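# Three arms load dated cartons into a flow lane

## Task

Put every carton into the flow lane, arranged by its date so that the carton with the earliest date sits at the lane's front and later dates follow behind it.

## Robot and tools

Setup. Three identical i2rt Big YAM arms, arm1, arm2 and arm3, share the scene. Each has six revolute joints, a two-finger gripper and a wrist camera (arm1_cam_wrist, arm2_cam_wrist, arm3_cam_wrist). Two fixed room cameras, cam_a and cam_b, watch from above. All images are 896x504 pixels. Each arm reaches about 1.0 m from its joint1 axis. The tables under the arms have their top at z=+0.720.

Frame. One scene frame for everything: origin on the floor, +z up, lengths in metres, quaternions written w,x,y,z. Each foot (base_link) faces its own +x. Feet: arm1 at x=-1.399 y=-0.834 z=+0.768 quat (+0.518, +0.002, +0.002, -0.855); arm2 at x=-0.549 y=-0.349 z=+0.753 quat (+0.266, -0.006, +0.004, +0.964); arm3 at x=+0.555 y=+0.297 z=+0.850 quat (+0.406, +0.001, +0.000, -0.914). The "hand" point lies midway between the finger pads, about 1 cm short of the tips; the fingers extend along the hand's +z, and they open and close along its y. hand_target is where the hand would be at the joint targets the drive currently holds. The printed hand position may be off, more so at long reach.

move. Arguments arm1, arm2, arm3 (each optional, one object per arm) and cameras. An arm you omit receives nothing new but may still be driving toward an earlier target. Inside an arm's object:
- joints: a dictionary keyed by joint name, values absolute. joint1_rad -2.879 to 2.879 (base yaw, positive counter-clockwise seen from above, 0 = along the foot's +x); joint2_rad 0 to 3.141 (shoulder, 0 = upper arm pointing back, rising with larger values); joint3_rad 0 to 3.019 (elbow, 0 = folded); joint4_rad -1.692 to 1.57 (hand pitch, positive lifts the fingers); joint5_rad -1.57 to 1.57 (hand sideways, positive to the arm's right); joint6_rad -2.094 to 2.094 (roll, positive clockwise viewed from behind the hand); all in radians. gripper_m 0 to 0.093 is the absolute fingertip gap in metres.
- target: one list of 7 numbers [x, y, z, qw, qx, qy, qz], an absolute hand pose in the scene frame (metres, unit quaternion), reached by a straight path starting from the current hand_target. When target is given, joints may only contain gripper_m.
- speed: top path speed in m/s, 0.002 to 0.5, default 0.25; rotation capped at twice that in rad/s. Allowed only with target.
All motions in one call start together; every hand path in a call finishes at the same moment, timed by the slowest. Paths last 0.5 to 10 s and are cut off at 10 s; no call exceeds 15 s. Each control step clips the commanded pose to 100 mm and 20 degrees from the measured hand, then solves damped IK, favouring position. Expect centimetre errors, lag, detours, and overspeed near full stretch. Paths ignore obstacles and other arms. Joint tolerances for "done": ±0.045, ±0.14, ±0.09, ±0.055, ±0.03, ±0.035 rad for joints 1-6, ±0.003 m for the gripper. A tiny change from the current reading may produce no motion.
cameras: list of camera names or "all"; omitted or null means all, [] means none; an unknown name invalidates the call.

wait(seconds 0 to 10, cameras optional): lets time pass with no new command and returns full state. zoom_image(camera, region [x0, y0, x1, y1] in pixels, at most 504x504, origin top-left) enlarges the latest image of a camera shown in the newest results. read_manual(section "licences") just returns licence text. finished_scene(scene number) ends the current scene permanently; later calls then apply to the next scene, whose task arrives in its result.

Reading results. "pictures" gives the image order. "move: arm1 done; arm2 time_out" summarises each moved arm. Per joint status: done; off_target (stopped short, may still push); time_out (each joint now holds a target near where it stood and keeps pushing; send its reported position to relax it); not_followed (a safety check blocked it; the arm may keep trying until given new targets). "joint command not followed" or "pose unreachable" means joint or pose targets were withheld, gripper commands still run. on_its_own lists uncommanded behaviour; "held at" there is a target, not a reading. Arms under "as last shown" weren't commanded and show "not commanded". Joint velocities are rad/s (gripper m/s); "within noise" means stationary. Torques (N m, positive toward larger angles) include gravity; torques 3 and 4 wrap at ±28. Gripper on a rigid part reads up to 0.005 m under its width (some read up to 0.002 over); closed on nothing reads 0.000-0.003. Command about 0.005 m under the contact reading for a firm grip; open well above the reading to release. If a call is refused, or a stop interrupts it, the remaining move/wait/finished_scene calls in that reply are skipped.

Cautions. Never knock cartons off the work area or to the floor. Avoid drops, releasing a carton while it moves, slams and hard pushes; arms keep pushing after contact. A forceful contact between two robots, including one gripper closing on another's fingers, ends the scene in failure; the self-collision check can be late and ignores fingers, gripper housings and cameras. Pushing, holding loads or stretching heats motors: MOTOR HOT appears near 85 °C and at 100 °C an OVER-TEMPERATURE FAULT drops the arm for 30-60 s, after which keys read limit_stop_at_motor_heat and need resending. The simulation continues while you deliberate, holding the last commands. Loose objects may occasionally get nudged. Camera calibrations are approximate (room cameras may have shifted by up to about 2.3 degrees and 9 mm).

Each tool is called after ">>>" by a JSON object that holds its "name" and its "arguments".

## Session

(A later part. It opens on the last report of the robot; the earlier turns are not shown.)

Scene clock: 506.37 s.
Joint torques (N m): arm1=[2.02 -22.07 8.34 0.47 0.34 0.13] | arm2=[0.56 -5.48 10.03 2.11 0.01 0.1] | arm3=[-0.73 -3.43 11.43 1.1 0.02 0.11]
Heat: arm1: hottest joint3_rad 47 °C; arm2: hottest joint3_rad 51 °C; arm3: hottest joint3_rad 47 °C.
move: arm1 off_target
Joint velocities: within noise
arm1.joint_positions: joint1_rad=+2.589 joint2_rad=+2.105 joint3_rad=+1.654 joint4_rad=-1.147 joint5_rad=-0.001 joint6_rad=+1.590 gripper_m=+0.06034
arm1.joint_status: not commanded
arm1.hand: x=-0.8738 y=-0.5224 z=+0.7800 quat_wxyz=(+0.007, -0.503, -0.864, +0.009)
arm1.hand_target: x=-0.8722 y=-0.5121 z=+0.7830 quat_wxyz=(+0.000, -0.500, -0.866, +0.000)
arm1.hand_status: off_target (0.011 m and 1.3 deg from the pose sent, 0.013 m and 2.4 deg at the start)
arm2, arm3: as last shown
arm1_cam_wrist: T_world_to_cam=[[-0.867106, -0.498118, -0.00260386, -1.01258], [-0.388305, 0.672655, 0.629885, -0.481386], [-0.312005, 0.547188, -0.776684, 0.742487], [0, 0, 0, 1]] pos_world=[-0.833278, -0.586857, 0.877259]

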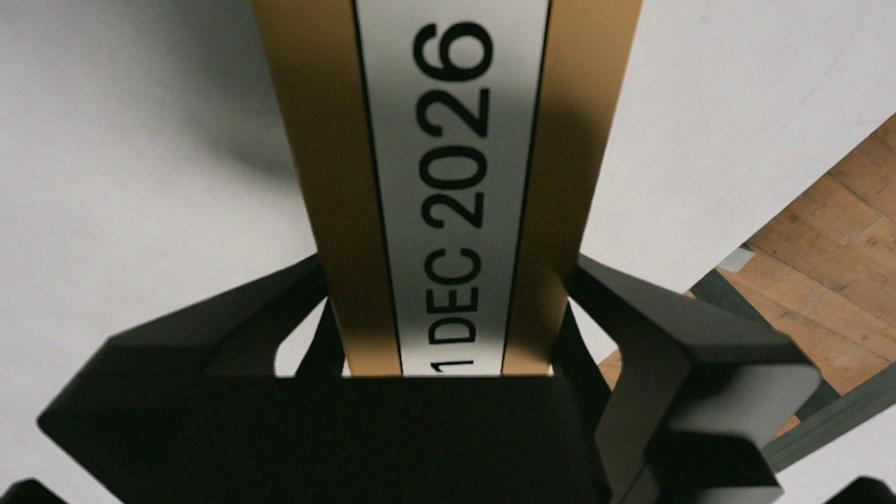

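>>> {"name": "move", "arguments": {"arm1": {"target": [-0.872, -0.512, 0.770, 0, 0.5, 0.866, 0], "speed": 0.05}, "cameras": ["arm1_cam_wrist"]}}

Scene clock: 509.10 s.
Joint torques (N m): arm1=[2.02 -20.84 7.87 0.77 0.51 0.14] | arm2=[0.5 -5.42 10.04 2.1 0.01 0.1] | arm3=[-0.67 -3.37 11.43 1.06 0.02 0.11]
Heat: arm1: hottest joint3_rad 46 °C; arm2: hottest joint3_rad 51 °C; arm3: hottest joint3_rad 47 °C.
move: arm1 off_target
Joint velocities: within noise
arm1.joint_positions: joint1_rad=+2.589 joint2_rad=+2.105 joint3_rad=+1.648 joint4_rad=-1.127 joint5_rad=-0.004 joint6_rad=+1.588 gripper_m=+0.06034
arm1.joint_status: not commanded
arm1.hand: x=-0.8721 y=-0.5206 z=+0.7779 quat_wxyz=(+0.005, -0.502, -0.865, +0.002)
arm1.hand_target: x=-0.8722 y=-0.5121 z=+0.7702 quat_wxyz=(+0.000, -0.500, -0.866, +0.000)
arm1.hand_status: off_target (0.012 m and 0.7 deg from the pose sent, 0.015 m and 1.3 deg at the start)
arm2, arm3: as last shown
arm1_cam_wrist: T_world_to_cam=[[-0.866087, -0.499627, -0.0162836, -0.999427], [-0.395881, 0.665629, 0.632626, -0.49309], [-0.305239, 0.554356, -0.774286, 0.748313], [0, 0, 0, 1]] pos_world=[-0.832382, -0.585958, 0.875076]

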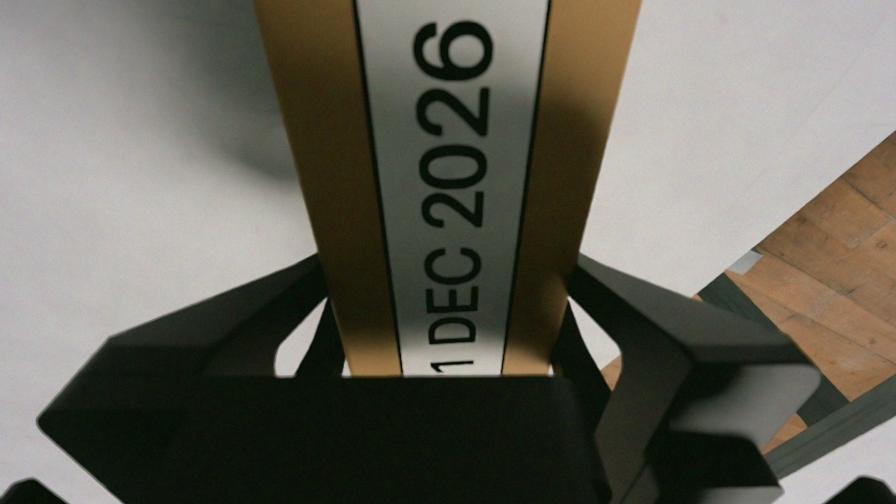

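>>> {"name": "move", "arguments": {"arm1": {"joints": {"gripper_m": 0.092}}, "cameras": ["arm1_cam_wrist"]}}

Scene clock: 511.47 s.
Joint torques (N m): arm1=[2.02 -21.01 7.88 0.44 0.26 0.14] | arm2=[0.5 -5.42 10.03 2.1 0.01 0.11] | arm3=[-0.62 -3.6 11.47 1.13 0.01 0.11]
Heat: arm1: hottest joint3_rad 46 °C; arm2: hottest joint3_rad 51 °C; arm3: hottest joint3_rad 47 °C.
move: arm1 done
Joint velocities: within noise
arm1.joint_positions: joint1_rad=+2.589 joint2_rad=+2.107 joint3_rad=+1.648 joint4_rad=-1.118 joint5_rad=+0.001 joint6_rad=+1.588 gripper_m=+0.09184
arm1.joint_status: all done
arm1.hand: x=-0.8697 y=-0.5204 z=+0.7768 quat_wxyz=(+0.001, -0.502, -0.865, +0.000)
arm1.hand_target: x=-0.8722 y=-0.5121 z=+0.7701 quat_wxyz=(+0.000, -0.500, -0.866, +0.000)
arm1.hand_status: not commanded
arm2, arm3: as last shown
arm1_cam_wrist: T_world_to_cam=[[-0.866104, -0.499287, -0.0240001, -0.991147], [-0.401586, 0.666428, 0.628174, -0.492612], [-0.297645, 0.553702, -0.777703, 0.756871], [0, 0, 0, 1]] pos_world=[-0.830983, -0.585658, 0.874279]

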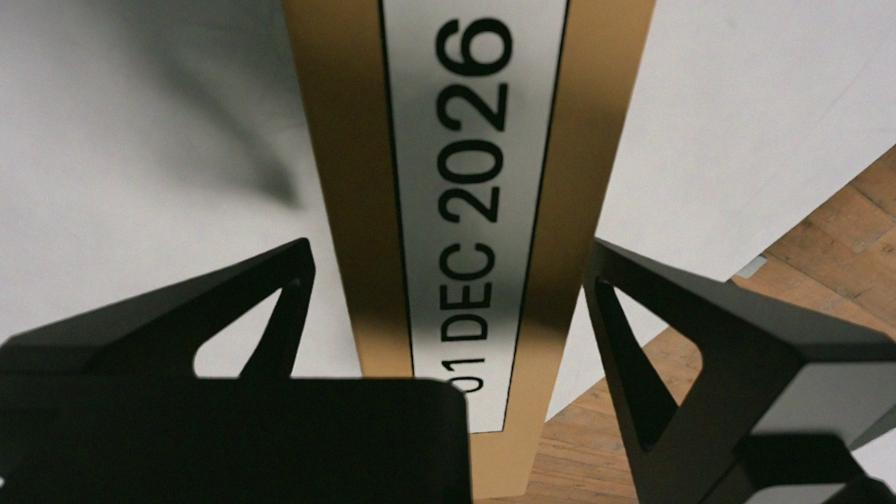

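>>> {"name": "move", "arguments": {"arm1": {"target": [-0.872, -0.512, 0.93, 0, 0.5, 0.866, 0], "speed": 0.2}, "cameras": ["arm1_cam_wrist"]}}

Scene clock: 515.07 s.
Joint torques (N m): arm1=[2.02 -20.95 12.49 -0.29 0.24 0.14] | arm2=[0.44 -5.42 10.04 2.11 0.01 0.11] | arm3=[-0.56 -3.6 11.45 1.1 0.03 0.11]
Heat: arm1: hottest joint3_rad 46 °C; arm2: hottest joint3_rad 51 °C; arm3: hottest joint3_rad 47 °C.
move: arm1 off_target
Joint velocities: within noise
arm1.joint_positions: joint1_rad=+2.589 joint2_rad=+1.985 joint3_rad=+1.829 joint4_rad=-1.453 joint5_rad=+0.001 joint6_rad=+1.590 gripper_m=+0.09194
arm1.joint_status: not commanded
arm1.hand: x=-0.8790 y=-0.5264 z=+0.9155 quat_wxyz=(+0.009, -0.502, -0.864, +0.014)
arm1.hand_target: x=-0.8728 y=-0.5124 z=+0.9301 quat_wxyz=(+0.000, -0.500, -0.866, +0.000)
arm1.hand_status: off_target (0.022 m and 1.9 deg from the pose sent, 0.153 m and 0.3 deg at the start)
arm2: as last shown
arm3.joint_positions: joint1_rad=-0.369 joint2_rad=+0.795 joint3_rad=+1.202 joint4_rad=-1.291 joint5_rad=+0.001 joint6_rad=-0.005 gripper_m=+0.09402
arm3.joint_status: not commanded
arm3.hand: x=+0.2751 y=+0.1575 z=+1.2589 quat_wxyz=(-0.077, -0.916, -0.220, +0.327)
arm3.hand_target: x=+0.2740 y=+0.1607 z=+1.2551 quat_wxyz=(-0.074, -0.920, -0.213, +0.320)
arm3.hand_status: not commanded
arm1_cam_wrist: T_world_to_cam=[[-0.866817, -0.498561, 0.00809556, -1.02854], [-0.383578, 0.6771, 0.628016, -0.557929], [-0.318586, 0.541269, -0.778159, 0.840872], [0, 0, 0, 1]] pos_world=[-0.837678, -0.590156, 1.01305]

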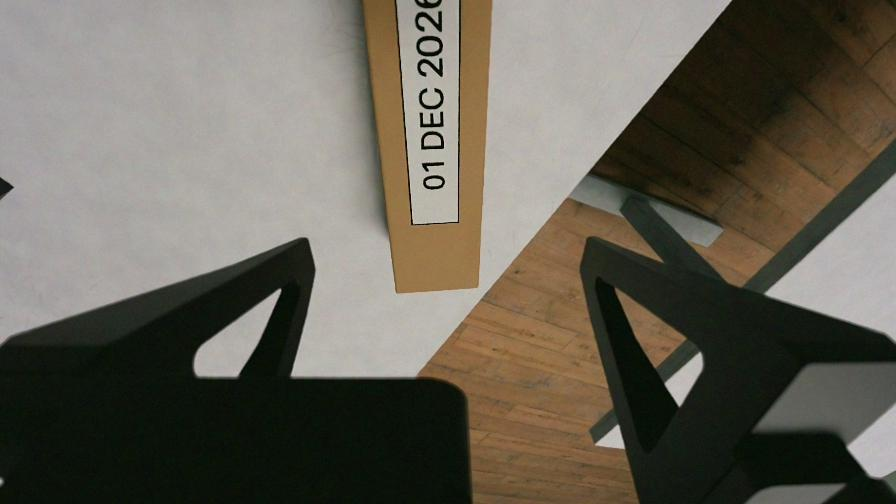

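>>> {"name": "move", "arguments": {"arm1": {"joints": {"joint1_rad": 1.2, "joint2_rad": 0.6, "joint3_rad": 1.5, "joint4_rad": -1.4, "joint5_rad": 0, "joint6_rad": 0}}, "cameras": ["arm2_cam_wrist", "cam_a"]}}

Scene clock: 520.43 s.
Joint torques (N m): arm1=[-0.56 2.37 7.76 1.44 -0.01 -0.05] | arm2=[0.5 -5.36 10.04 2.11 0.01 0.11] | arm3=[-0.79 -3.37 11.43 1.06 0.02 0.11]
Heat: arm1: hottest joint3_rad 46 °C; arm2: hottest joint3_rad 51 °C; arm3: hottest joint3_rad 46 °C.
move: arm1 done
Joint velocities: within noise
arm1.joint_positions: joint1_rad=+1.217 joint2_rad=+0.598 joint3_rad=+1.497 joint4_rad=-1.398 joint5_rad=+0.002 joint6_rad=+0.009 gripper_m=+0.09196
arm1.joint_status: all done
arm1.hand: x=-1.2658 y=-0.9865 z=+1.3481 quat_wxyz=(-0.467, -0.354, -0.784, +0.203)
arm1.hand_target: x=-1.2680 y=-0.9886 z=+1.3487 quat_wxyz=(-0.464, -0.357, -0.783, +0.208)
arm1.hand_status: not commanded
arm2.joint_positions: joint1_rad=+2.212 joint2_rad=+1.092 joint3_rad=+1.186 joint4_rad=-1.021 joint5_rad=-0.002 joint6_rad=-0.311 gripper_m=+0.09194
arm2.joint_status: not commanded
arm2.hand: x=-0.5077 y=-0.7785 z=+1.0956 quat_wxyz=(+0.207, +0.519, +0.792, -0.248)
arm2.hand_target: x=-0.5042 y=-0.7801 z=+1.0865 quat_wxyz=(+0.206, +0.521, +0.792, -0.243)
arm2.hand_status: not commanded
arm3: as last shown
arm2_cam_wrist: T_world_to_cam=[[-0.92297, -0.334354, 0.190615, -0.939678], [-0.3467, 0.937339, -0.0345713, 0.599585], [-0.167112, -0.0979945, -0.981056, 1.03653], [0, 0, 0, 1]] pos_world=[-0.486201, -0.774625, 1.21674]

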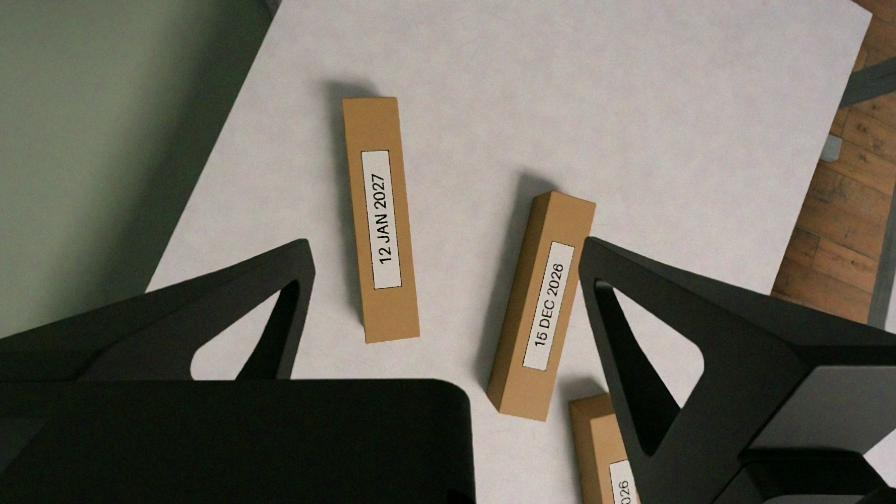

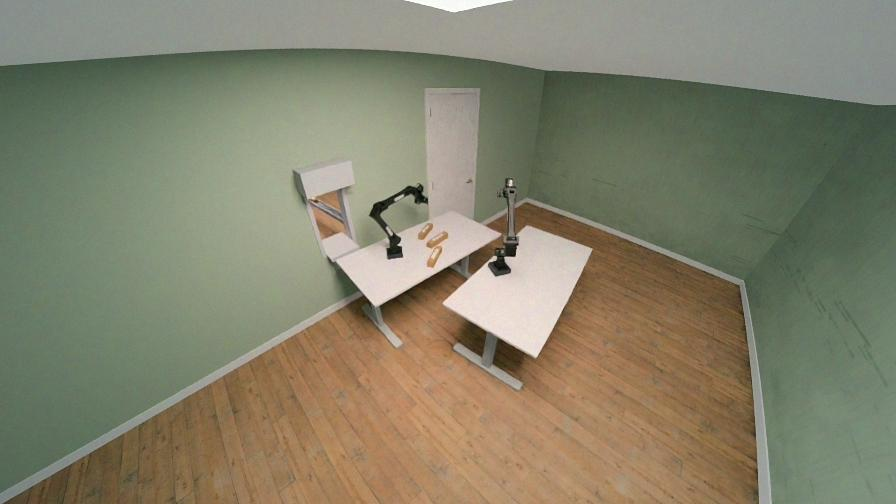

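>>> {"name": "move", "arguments": {"arm2": {"joints": {"joint1_rad": 1.028, "joint2_rad": 1.341, "joint3_rad": 1.016, "joint4_rad": -1.246, "joint5_rad": 0, "joint6_rad": 1.541}}, "cameras": ["arm2_cam_wrist"]}}

Scene clock: 527.47 s.
Joint torques (N m): arm1=[-0.56 2.32 7.61 1.43 0 -0.06] | arm2=[-0.56 -8.94 9.46 -0.14 0.05 0.09] | arm3=[-0.67 -3.43 11.43 1.1 0.03 0.12]
Heat: arm1: hottest joint3_rad 46 °C; arm2: hottest joint3_rad 51 °C; arm3: hottest joint3_rad 46 °C.
move: arm2 done
Joint velocities: within noise
arm1, arm3: as last shown
arm1.joint_positions: joint1_rad=+1.217 joint2_rad=+0.598 joint3_rad=+1.497 joint4_rad=-1.398 joint5_rad=+0.001 joint6_rad=+0.009 gripper_m=+0.09196
arm1.hand: x=-1.2658 y=-0.9864 z=+1.3481 quat_wxyz=(-0.467, -0.354, -0.784, +0.203)
arm2.joint_positions: joint1_rad=+1.036 joint2_rad=+1.346 joint3_rad=+1.017 joint4_rad=-1.238 joint5_rad=+0.001 joint6_rad=+1.530 gripper_m=+0.09203
arm2.joint_status: all done
arm2.hand: x=-0.8722 y=-0.5212 z=+0.8974 quat_wxyz=(+0.004, +0.869, -0.494, +0.006)
arm2.hand_target: x=-0.8714 y=-0.5177 z=+0.8990 quat_wxyz=(+0.003, +0.865, -0.502, +0.007)
arm2.hand_status: not commanded
arm2_cam_wrist: T_world_to_cam=[[0.856676, 0.51573, 0.0113625, 1.00382], [0.415673, -0.703181, 0.576847, -0.513625], [0.305487, -0.489447, -0.816774, 0.867309], [0, 0, 0, 1]] pos_world=[-0.911402, -0.454371, 0.993272]

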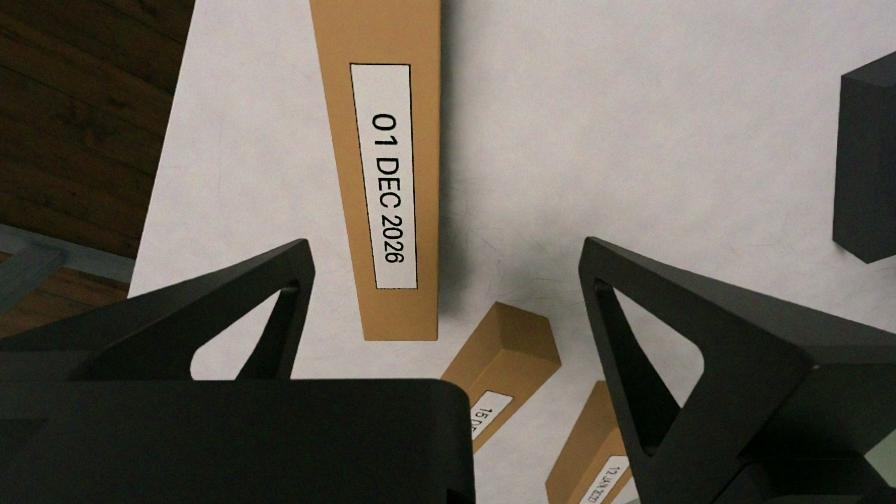

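>>> {"name": "move", "arguments": {"arm2": {"target": [-0.879, -0.577, 0.83, 0, 0.8625, -0.506, 0], "speed": 0.15}, "cameras": ["arm2_cam_wrist"]}}

Scene clock: 537.37 s.
Joint torques (N m): arm1=[-0.62 2.37 7.6 1.42 -0.01 -0.06] | arm2=[0.67 -9.29 8.29 0.66 0.15 0.11] | arm3=[-0.79 -3.31 11.45 1.06 0.01 0.11]
Heat: arm1: hottest joint3_rad 45 °C; arm2: hottest joint3_rad 50 °C; arm3: hottest joint3_rad 46 °C.
move: arm2 done
Joint velocities: within noise
arm1, arm3: as last shown
arm2.joint_positions: joint1_rad=+1.145 joint2_rad=+1.502 joint3_rad=+1.005 joint4_rad=-1.062 joint5_rad=+0.013 joint6_rad=+1.664 gripper_m=+0.09203
arm2.joint_status: not commanded
arm2.hand: x=-0.8818 y=-0.5750 z=+0.8376 quat_wxyz=(+0.005, +0.863, -0.505, -0.002)
arm2.hand_target: x=-0.8789 y=-0.5767 z=+0.8301 quat_wxyz=(+0.000, +0.863, -0.506, +0.000)
arm2.hand_status: done (0.008 m and 0.7 deg from the pose sent, 0.088 m and 1.8 deg at the start)
arm2_cam_wrist: T_world_to_cam=[[0.869212, 0.494434, 0.00216233, 1.047], [0.406017, -0.716257, 0.567562, -0.521225], [0.282171, -0.492454, -0.823328, 0.778181], [0, 0, 0, 1]] pos_world=[-0.918017, -0.507784, 0.934262]

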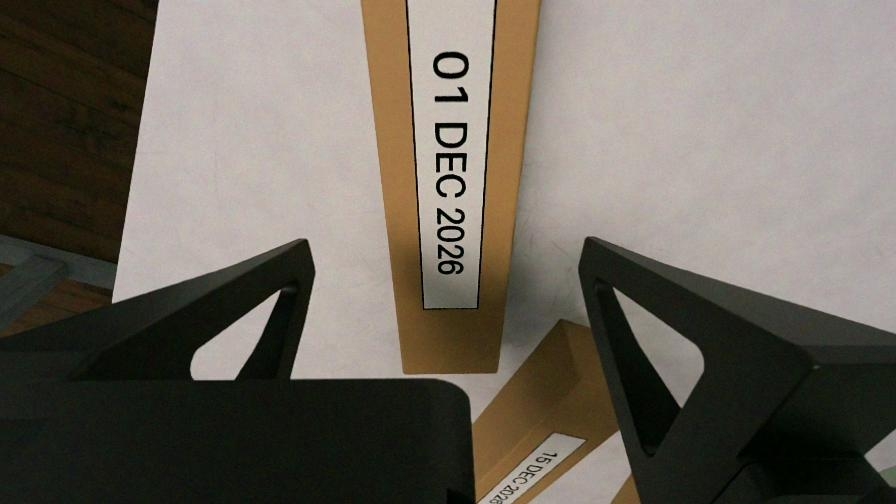

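>>> {"name": "move", "arguments": {"arm2": {"target": [-0.8765, -0.579, 0.757, 0, 0.8625, -0.506, 0], "speed": 0.12}, "cameras": ["arm2_cam_wrist"]}}

Scene clock: 544.37 s.
Joint torques (N m): arm1=[-0.56 2.37 7.6 1.44 0 -0.06] | arm2=[0.79 -9.82 6.91 0.66 0.15 0.1] | arm3=[-0.79 -3.37 11.37 1.13 0.03 0.1]
Heat: arm1: hottest joint3_rad 45 °C; arm2: hottest joint3_rad 50 °C; arm3: hottest joint3_rad 46 °C.
move: arm2 off_target
Joint velocities: within noise
arm1, arm3: as last shown
arm2.joint_positions: joint1_rad=+1.147 joint2_rad=+1.621 joint3_rad=+0.921 joint4_rad=-0.853 joint5_rad=+0.013 joint6_rad=+1.669 gripper_m=+0.09203
arm2.joint_status: not commanded
arm2.hand: x=-0.8829 y=-0.5777 z=+0.7659 quat_wxyz=(+0.008, +0.862, -0.506, -0.003)
arm2.hand_target: x=-0.8765 y=-0.5789 z=+0.7573 quat_wxyz=(+0.000, +0.863, -0.506, +0.000)
arm2.hand_status: off_target (0.011 m and 0.9 deg from the pose sent, 0.081 m and 0.7 deg at the start)
arm2_cam_wrist: T_world_to_cam=[[0.871096, 0.491106, -0.00272553, 1.05289], [0.405537, -0.716166, 0.56802, -0.482805], [0.277006, -0.495905, -0.82301, 0.711348], [0, 0, 0, 1]] pos_world=[-0.918422, -0.510089, 0.86256]

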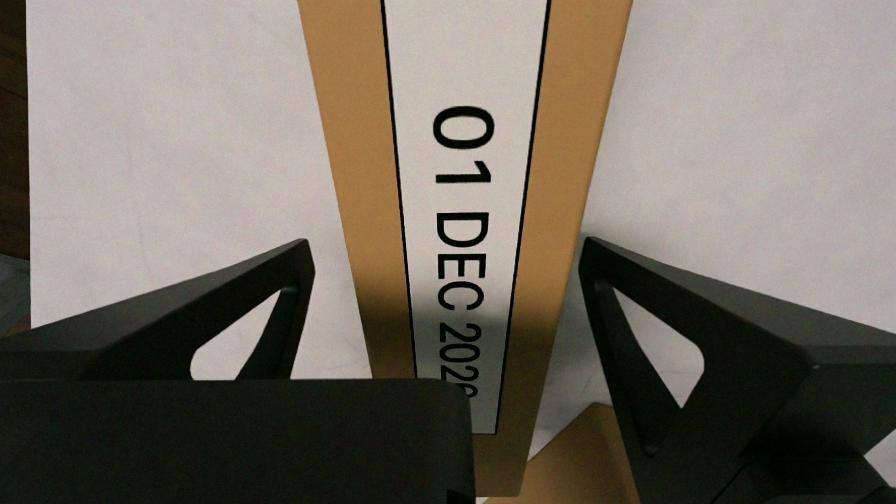

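>>> {"name": "move", "arguments": {"arm2": {"joints": {"gripper_m": 0.054}}, "cameras": []}}

>>> {"name": "move", "arguments": {"arm2": {"target": [-0.8765, -0.577, 0.93, 0, 0.8625, -0.506, 0], "speed": 0.15}, "cameras": ["arm2_cam_wrist", "cam_a"]}}

Scene clock: 547.50 s.
Joint torques (N m): arm1=[-0.56 2.32 7.61 1.43 -0.01 -0.06] | arm2=[0.79 -9.76 7.01 0.64 0.14 0.09] | arm3=[-0.79 -3.43 11.41 1.03 0.04 0.1]
Heat: arm1: hottest joint3_rad 45 °C; arm2: hottest joint3_rad 49 °C; arm3: hottest joint3_rad 46 °C.
move: arm2 off_target
Joint velocities: within noise
arm1, arm3: as last shown
arm2.joint_positions: joint1_rad=+1.147 joint2_rad=+1.621 joint3_rad=+0.920 joint4_rad=-0.853 joint5_rad=+0.013 joint6_rad=+1.670 gripper_m=+0.06085
arm2.joint_status: gripper_m off_target (ended at +0.06087, target +0.05400)
arm2.hand: x=-0.8824 y=-0.5776 z=+0.7656 quat_wxyz=(+0.007, +0.862, -0.506, -0.002)
arm2.hand_target: x=-0.8765 y=-0.5788 z=+0.7573 quat_wxyz=(+0.000, +0.863, -0.506, +0.000)
arm2.hand_status: not commanded

Scene clock: 549.43 s.
Joint torques (N m): arm1=[-0.56 2.37 7.61 1.43 -0.01 -0.06] | arm2=[0.85 -10.11 14.8 -0.29 0.1 0.1] | arm3=[-0.97 -3.55 11.41 1.07 0.02 0.12]
Heat: arm1: hottest joint3_rad 45 °C; arm2: hottest joint3_rad 49 °C; arm3: hottest joint3_rad 46 °C.
move: arm2 off_target
Joint velocities: within noise
arm1, arm3: as last shown
arm2.joint_positions: joint1_rad=+1.149 joint2_rad=+1.412 joint3_rad=+1.093 joint4_rad=-1.317 joint5_rad=+0.014 joint6_rad=+1.672 gripper_m=+0.06085
arm2.joint_status: not commanded
arm2.hand: x=-0.8596 y=-0.5601 z=+0.9027 quat_wxyz=(-0.030, +0.862, -0.506, +0.014)
arm2.hand_target: x=-0.8749 y=-0.5760 z=+0.9301 quat_wxyz=(+0.000, +0.863, -0.506, +0.000)
arm2.hand_status: off_target (0.036 m and 3.8 deg from the pose sent, 0.165 m and 0.9 deg at the start)
arm2_cam_wrist: T_world_to_cam=[[0.867936, 0.490329, 0.079154, 0.947262], [0.368411, -0.742449, 0.559502, -0.596147], [0.333108, -0.456451, -0.82504, 0.898299], [0, 0, 0, 1]] pos_world=[-0.901766, -0.497049, 0.999699]

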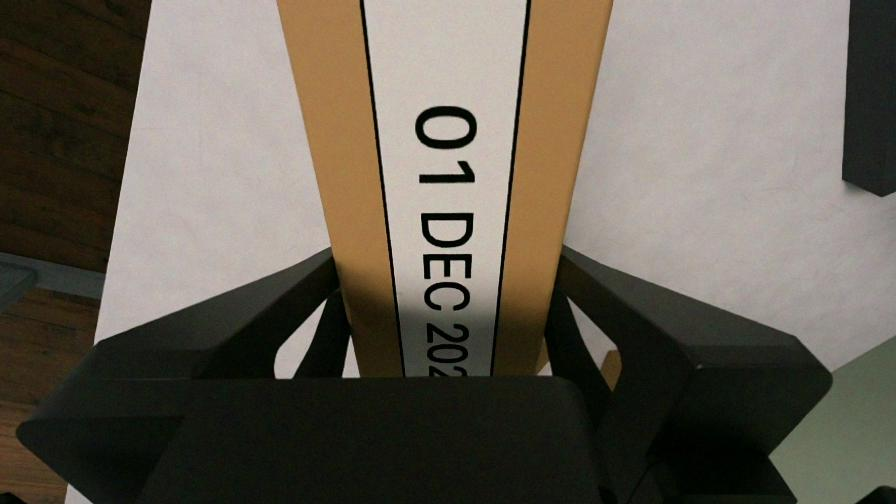

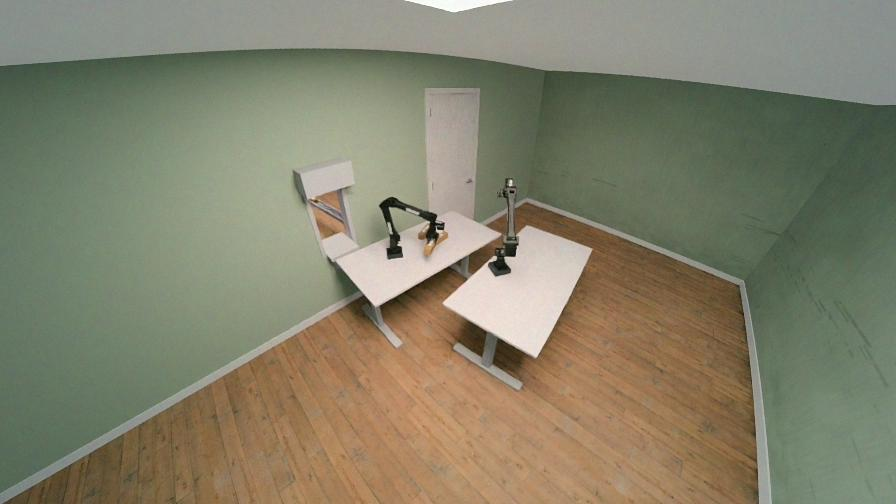

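>>> {"name": "move", "arguments": {"cameras": ["cam_a", "cam_b", "arm2_cam_wrist"]}}

Scene clock: 570.83 s.
Joint torques (N m): arm1=[-0.5 2.37 7.6 1.44 0 -0.06] | arm2=[0.85 -10.11 14.8 -0.34 0.1 0.1] | arm3=[-0.62 -3.37 11.34 1.06 0.03 0.11]
Heat: arm1: hottest joint3_rad 44 °C; arm2: hottest joint3_rad 50 °C; arm3: hottest joint3_rad 45 °C.
Joint velocities: within noise
arm1.joint_positions: joint1_rad=+1.217 joint2_rad=+0.598 joint3_rad=+1.497 joint4_rad=-1.398 joint5_rad=+0.001 joint6_rad=+0.009 gripper_m=+0.09196
arm1.joint_status: not commanded
arm1.hand: x=-1.2658 y=-0.9864 z=+1.3481 quat_wxyz=(-0.467, -0.354, -0.784, +0.203) (m; scene frame)
arm1.hand_target: x=-1.2680 y=-0.9886 z=+1.3487 quat_wxyz=(-0.464, -0.357, -0.783, +0.208) (m; scene frame)
arm1.hand_status: not commanded
arm2.joint_positions: joint1_rad=+1.149 joint2_rad=+1.412 joint3_rad=+1.093 joint4_rad=-1.317 joint5_rad=+0.014 joint6_rad=+1.672 gripper_m=+0.06085
arm2.joint_status: not commanded
arm2.hand: x=-0.8596 y=-0.5601 z=+0.9027 quat_wxyz=(-0.030, +0.862, -0.506, +0.014) (m; scene frame)
arm2.hand_target: x=-0.8750 y=-0.5760 z=+0.9301 quat_wxyz=(+0.000, +0.863, -0.506, +0.000) (m; scene frame)
arm2.hand_status: off_target (0.036 m and 3.8 deg from the pose sent, 0.165 m and 0.9 deg at the start)
arm3.joint_positions: joint1_rad=-0.369 joint2_rad=+0.795 joint3_rad=+1.202 joint4_rad=-1.291 joint5_rad=+0.001 joint6_rad=-0.005 gripper_m=+0.09402
arm3.joint_status: not commanded
arm3.hand: x=+0.2751 y=+0.1575 z=+1.2589 quat_wxyz=(-0.077, -0.916, -0.220, +0.327) (m; scene frame)
arm3.hand_target: x=+0.2740 y=+0.1607 z=+1.2551 quat_wxyz=(-0.074, -0.920, -0.213, +0.320) (m; scene frame)
arm3.hand_status: not commanded
pictures: arm2_cam_wrist, cam_a, cam_b
camera_calibration:
arm2_cam_wrist: T_world_to_cam=[[0.867936, 0.490329, 0.079154, 0.947262], [0.368411, -0.742449, 0.559502, -0.596147], [0.333108, -0.456451, -0.82504, 0.898299], [0, 0, 0, 1]] pos_world=[-0.901766, -0.497049, 0.999699]

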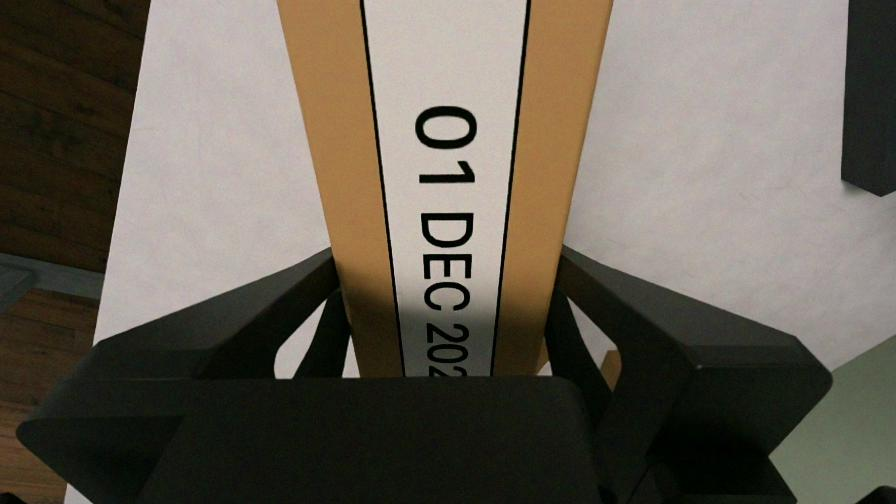

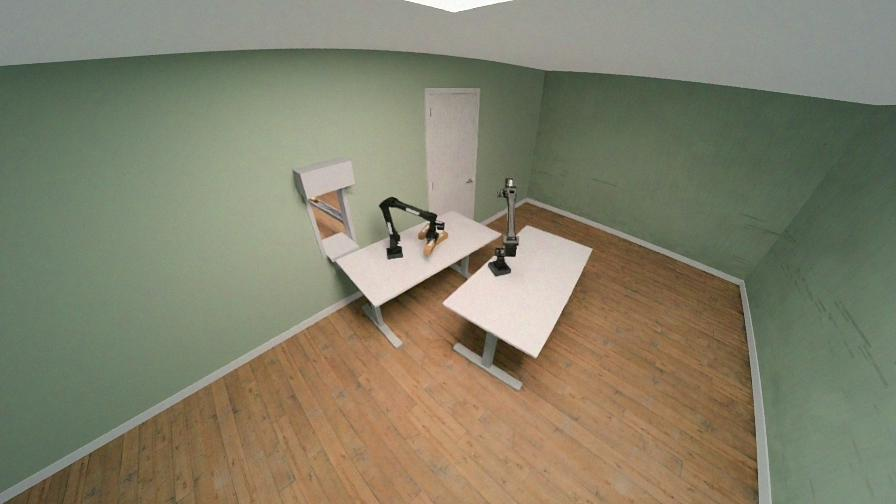

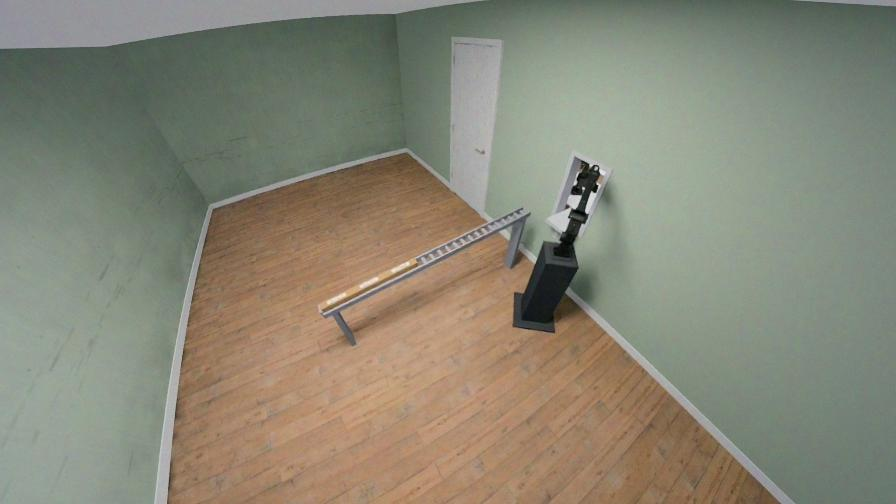

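>>> {"name": "move", "arguments": {"arm2": {"joints": {"joint1_rad": -1.293, "joint6_rad": 1.309}}, "cameras": ["arm2_cam_wrist", "cam_a"]}}

Scene clock: 581.43 s.
Joint torques (N m): arm1=[-0.56 2.43 7.6 1.43 -0.01 -0.06] | arm2=[-0.44 -10.46 13.11 -0.24 0.05 -0.1] | arm3=[-0.56 -3.49 11.44 1.09 0.03 0.11]
Heat: arm1: hottest joint3_rad 44 °C; arm2: hottest joint3_rad 51 °C; arm3: hottest joint3_rad 45 °C.
move: arm2 done
Joint velocities: within noise
arm1, arm3: as last shown
arm2.joint_positions: joint1_rad=-1.289 joint2_rad=+1.412 joint3_rad=+1.116 joint4_rad=-1.318 joint5_rad=+0.015 joint6_rad=+1.318 gripper_m=+0.06088
arm2.joint_status: all done
arm2.hand: x=-0.4495 y=+0.0229 z=+0.9077 quat_wxyz=(-0.006, -0.003, -1.000, +0.029)
arm2.hand_target: x=-0.4447 y=+0.0359 z=+0.9270 quat_wxyz=(-0.012, +0.000, -1.000, +0.007)
arm2.hand_status: not commanded
arm2_cam_wrist: T_world_to_cam=[[-0.000771146, -0.997491, 0.0707864, -0.0437783], [-0.831776, 0.0399342, 0.553674, -0.869282], [-0.555112, -0.0584514, -0.82972, 0.627795], [0, 0, 0, 1]] pos_world=[-0.374585, 0.0277411, 1.00529]

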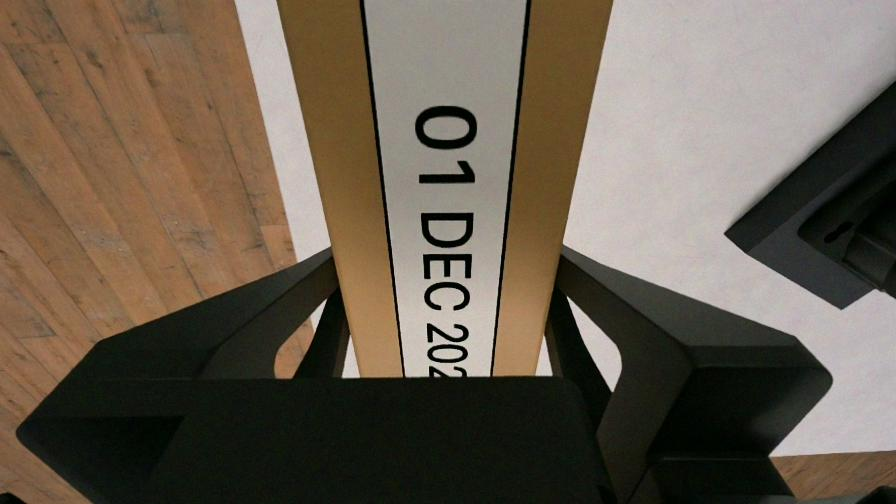

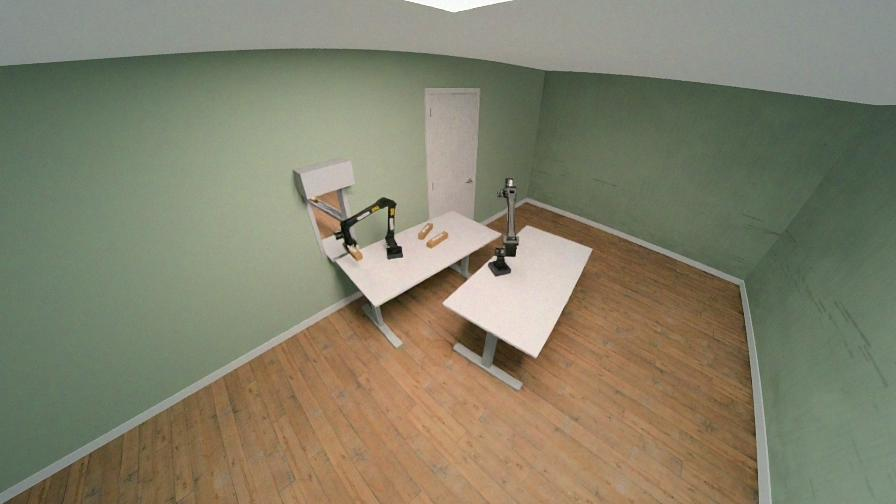

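>>> {"name": "zoom_image", "arguments": {"camera": "cam_a", "region": [270, 140, 470, 280]}}

>>> {"name": "move", "arguments": {"arm2": {"target": [-0.25, 0.015, 0.95, 0, 0, 1, 0], "speed": 0.2}, "cameras": ["arm2_cam_wrist", "cam_a", "cam_b"]}}

Scaled by 2.520 (camera's finer frame: 1280x720).

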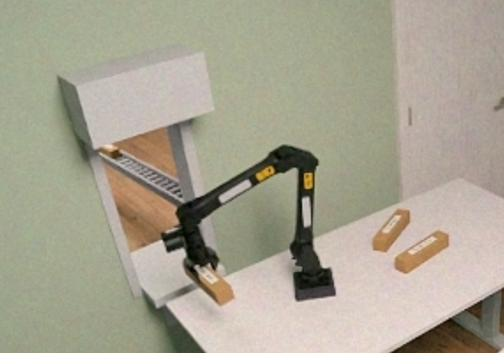

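Scene clock: 590.33 s.
Joint torques (N m): arm1=[-0.62 2.37 7.6 1.43 -0.01 -0.06] | arm2=[-0.26 -11.99 15.5 -0.24 -0.04 -0.12] | arm3=[-0.79 -3.6 11.44 1.06 0.02 0.11]
Heat: arm1: hottest joint3_rad 44 °C; arm2: hottest joint3_rad 51 °C; arm3: hottest joint3_rad 45 °C.
move: arm2 off_target
Joint velocities: within noise
arm1, arm3: as last shown
arm2.joint_positions: joint1_rad=-1.728 joint2_rad=+1.568 joint3_rad=+1.330 joint4_rad=-1.388 joint5_rad=-0.012 joint6_rad=+0.885 gripper_m=+0.06088
arm2.joint_status: not commanded
arm2.hand: x=-0.2652 y=-0.0037 z=+0.9257 quat_wxyz=(+0.017, -0.006, -1.000, +0.023)
arm2.hand_target: x=-0.2512 y=+0.0136 z=+0.9502 quat_wxyz=(-0.001, +0.000, -1.000, +0.000)
arm2.hand_status: off_target (0.034 m and 3.4 deg from the pose sent, 0.204 m and 3.4 deg at the start)
arm2_cam_wrist: T_world_to_cam=[[-0.00522391, -0.998246, 0.0589642, -0.0616474], [-0.804514, 0.0392159, 0.592638, -0.753856], [-0.593911, -0.0443416, -0.803308, 0.708831], [0, 0, 0, 1]] pos_world=[-0.185827, -0.000545503, 1.01981]

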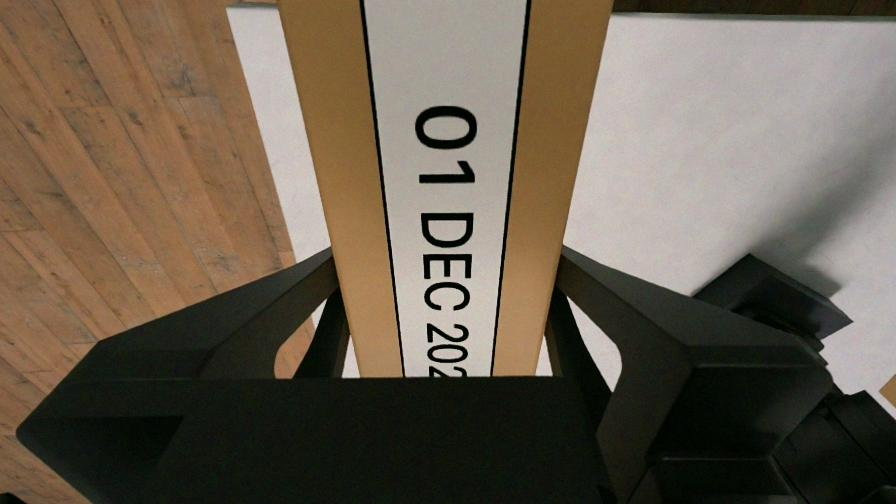

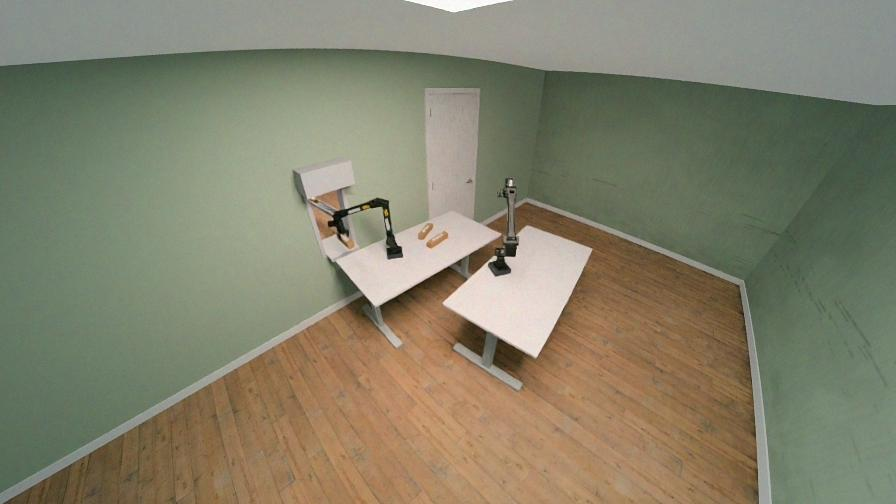

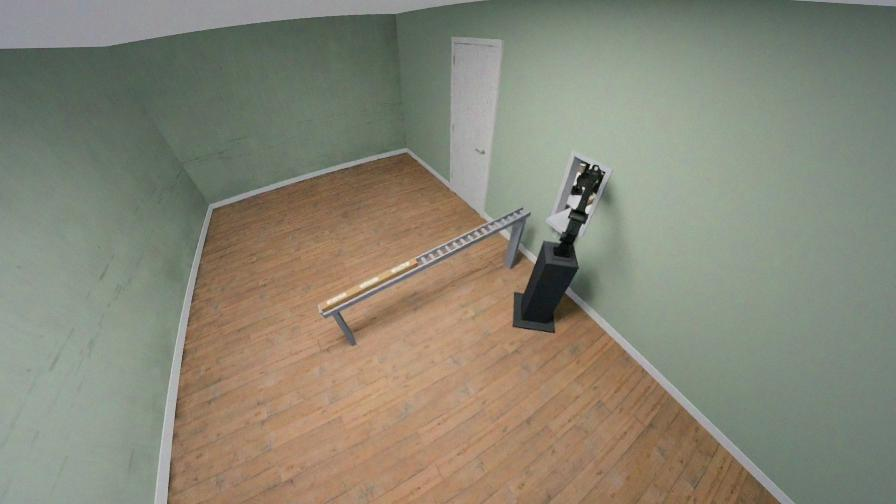

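>>> {"name": "move", "arguments": {"arm2": {"target": [0.035, 0.03, 0.95, 0, 0, 1, 0], "speed": 0.2}, "cameras": ["arm2_cam_wrist", "arm3_cam_wrist", "cam_b"]}}

Scene clock: 600.83 s.
Joint torques (N m): arm1=[-0.56 2.37 7.61 1.43 0 -0.06] | arm2=[-0.38 -22.48 15.91 -0.23 -0.05 -0.13] | arm3=[-0.67 -3.37 11.47 1.09 0.01 0.11]
Heat: arm1: hottest joint3_rad 43 °C; arm2: hottest joint3_rad 53 °C; arm3: hottest joint3_rad 45 °C.
move: arm2 off_target
Joint velocities: within noise
arm1, arm3: as last shown
arm2.joint_positions: joint1_rad=-2.031 joint2_rad=+2.235 joint3_rad=+2.316 joint4_rad=-1.686 joint5_rad=-0.013 joint6_rad=+0.580 gripper_m=+0.06088
arm2.joint_status: not commanded
arm2.hand: x=+0.0217 y=+0.0225 z=+0.9259 quat_wxyz=(+0.013, -0.005, -1.000, +0.010)
arm2.hand_target: x=+0.0333 y=+0.0289 z=+0.9499 quat_wxyz=(-0.011, +0.000, -1.000, -0.007)
arm2.hand_status: off_target (0.028 m and 2.0 deg from the pose sent, 0.303 m and 3.4 deg at the start; a joint's target at an end of its range on 26 of 76 steps)
arm2_cam_wrist: T_world_to_cam=[[-0.00440757, -0.999458, 0.0326215, -0.00959488], [-0.80949, 0.022719, 0.586694, -0.518163], [-0.587117, -0.0238209, -0.809151, 0.885463], [0, 0, 0, 1]] pos_world=[0.100381, 0.023275, 1.02079]
arm3_cam_wrist: T_world_to_cam=[[-0.444027, 0.895968, -0.00896458, -0.0067712], [0.895208, 0.443182, -0.0468167, -0.255352], [-0.0379734, -0.0288131, -0.998863, 1.39544], [0, 0, 0, 1]] pos_world=[0.278576, 0.159441, 1.38183]

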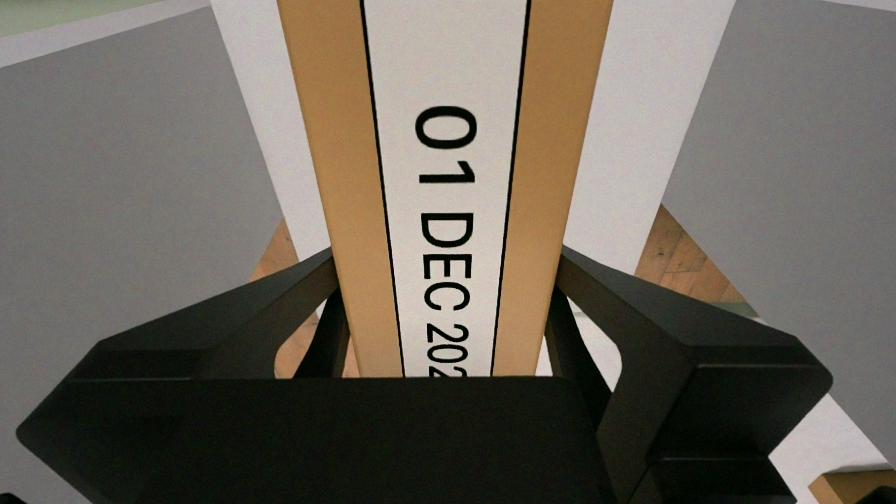

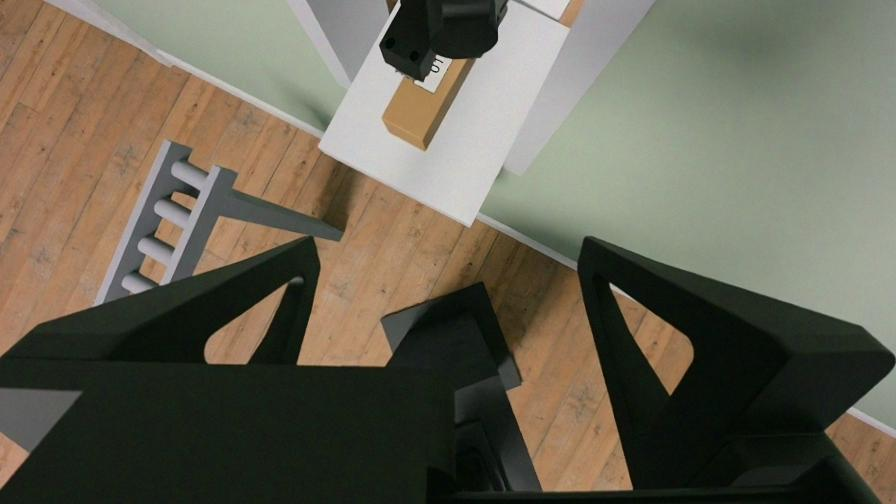

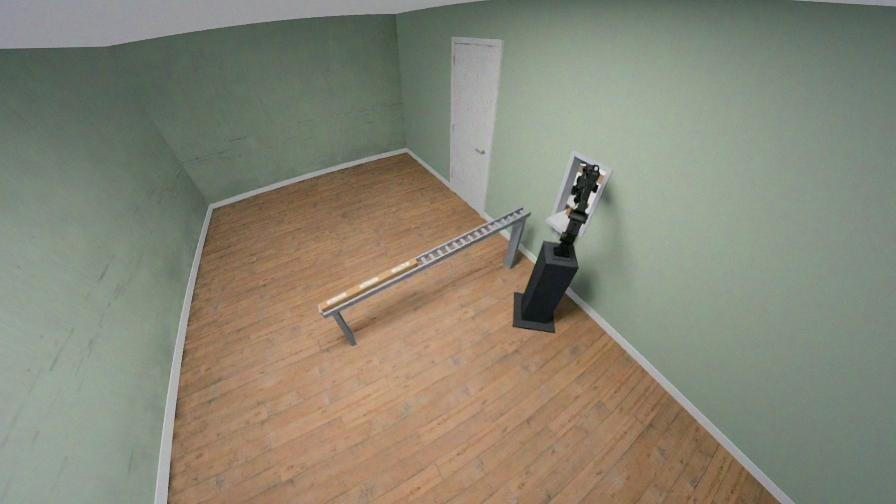

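>>> {"name": "move", "arguments": {"arm2": {"target": [0.03, 0.022, 0.84, 0, 0, 1, 0], "speed": 0.12}, "cameras": ["arm3_cam_wrist"]}}

>>> {"name": "move", "arguments": {"arm2": {"target": [0.03, 0.022, 0.815, 0, 0, 1, 0], "speed": 0.06}, "cameras": ["arm2_cam_wrist", "arm3_cam_wrist"]}}

Scene clock: 611.70 s.
Joint torques (N m): arm1=[-0.56 2.32 7.61 1.42 0 -0.06] | arm2=[-0.62 -22.48 9.68 0.68 -0.06 -0.12] | arm3=[-0.79 -3.43 11.41 1.07 0.02 0.11]
Heat: arm1: hottest joint3_rad 43 °C; arm2: hottest joint3_rad 54 °C; arm3: hottest joint3_rad 45 °C.
move: arm2 done
Joint velocities: within noise
arm1, arm3: as last shown
arm2.joint_positions: joint1_rad=-2.031 joint2_rad=+2.236 joint3_rad=+2.101 joint4_rad=-1.440 joint5_rad=-0.013 joint6_rad=+0.576 gripper_m=+0.06088
arm2.joint_status: not commanded
arm2.hand: x=+0.0269 y=+0.0244 z=+0.8431 quat_wxyz=(+0.001, -0.003, -1.000, +0.002)
arm2.hand_target: x=+0.0300 y=+0.0220 z=+0.8401 quat_wxyz=(+0.000, +0.000, -1.000, +0.000)
arm2.hand_status: done (0.005 m and 0.4 deg from the pose sent, 0.086 m and 2.0 deg at the start)
arm3_cam_wrist: T_world_to_cam=[[-0.444027, 0.895968, -0.00896458, -0.0067712], [0.895208, 0.443182, -0.0468167, -0.255352], [-0.0379734, -0.0288131, -0.998863, 1.39544], [0, 0, 0, 1]] pos_world=[0.278576, 0.159441, 1.38183]

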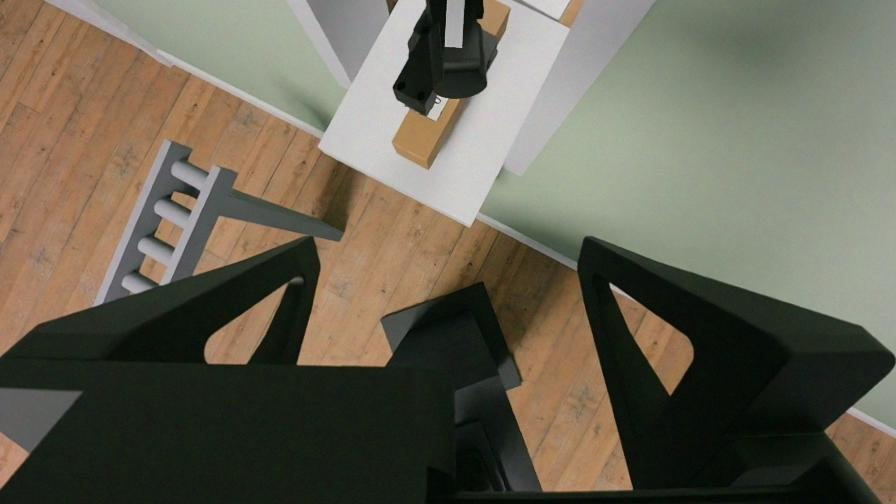

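Scene clock: 612.77 s.
Joint torques (N m): arm1=[-0.62 2.37 7.61 1.43 -0.01 -0.06] | arm2=[-0.56 -22.3 9.57 0.65 -0.06 -0.11] | arm3=[-0.5 -3.49 11.44 1.1 0.01 0.11]
Heat: arm1: hottest joint3_rad 43 °C; arm2: hottest joint3_rad 54 °C; arm3: hottest joint3_rad 45 °C.
move: arm2 done
Joint velocities: within noise
arm1, arm3: as last shown
arm2.joint_positions: joint1_rad=-2.031 joint2_rad=+2.247 joint3_rad=+2.059 joint4_rad=-1.385 joint5_rad=-0.013 joint6_rad=+0.576 gripper_m=+0.06088
arm2.joint_status: not commanded
arm2.hand: x=+0.0274 y=+0.0243 z=+0.8200 quat_wxyz=(+0.000, -0.003, -1.000, +0.001)
arm2.hand_target: x=+0.0299 y=+0.0219 z=+0.8149 quat_wxyz=(+0.000, +0.000, -1.000, +0.000)
arm2.hand_status: done (0.006 m and 0.3 deg from the pose sent, 0.028 m and 0.4 deg at the start)
arm2_cam_wrist: T_world_to_cam=[[-0.000360149, -0.999888, 0.0149624, 0.0101016], [-0.825259, 0.00874724, 0.564686, -0.43267], [-0.564754, -0.0121445, -0.82517, 0.815341], [0, 0, 0, 1]] pos_world=[0.103405, 0.023787, 0.916967]
arm3_cam_wrist: T_world_to_cam=[[-0.444027, 0.895968, -0.00896458, -0.0067712], [0.895208, 0.443182, -0.0468167, -0.255352], [-0.0379734, -0.0288131, -0.998863, 1.39544], [0, 0, 0, 1]] pos_world=[0.278576, 0.159441, 1.38183]

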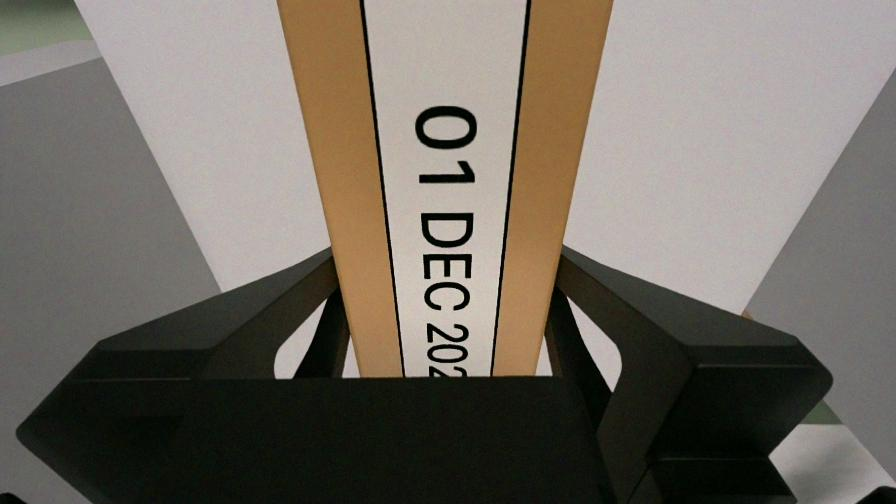

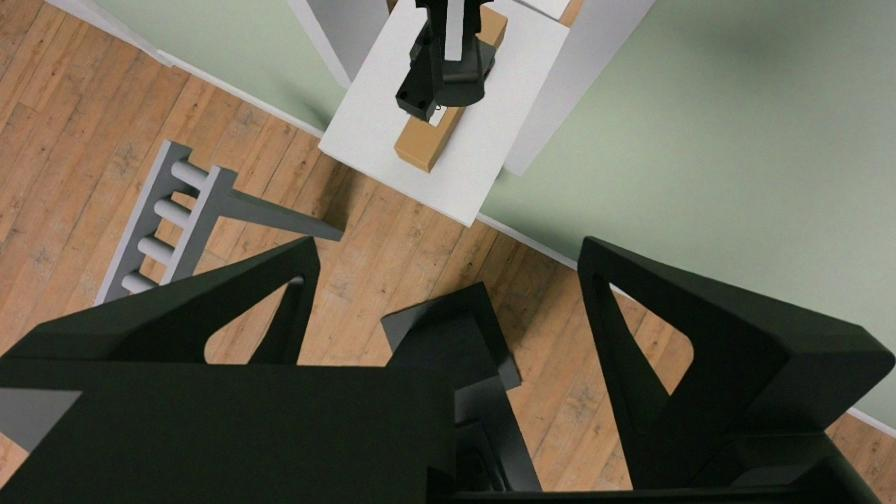

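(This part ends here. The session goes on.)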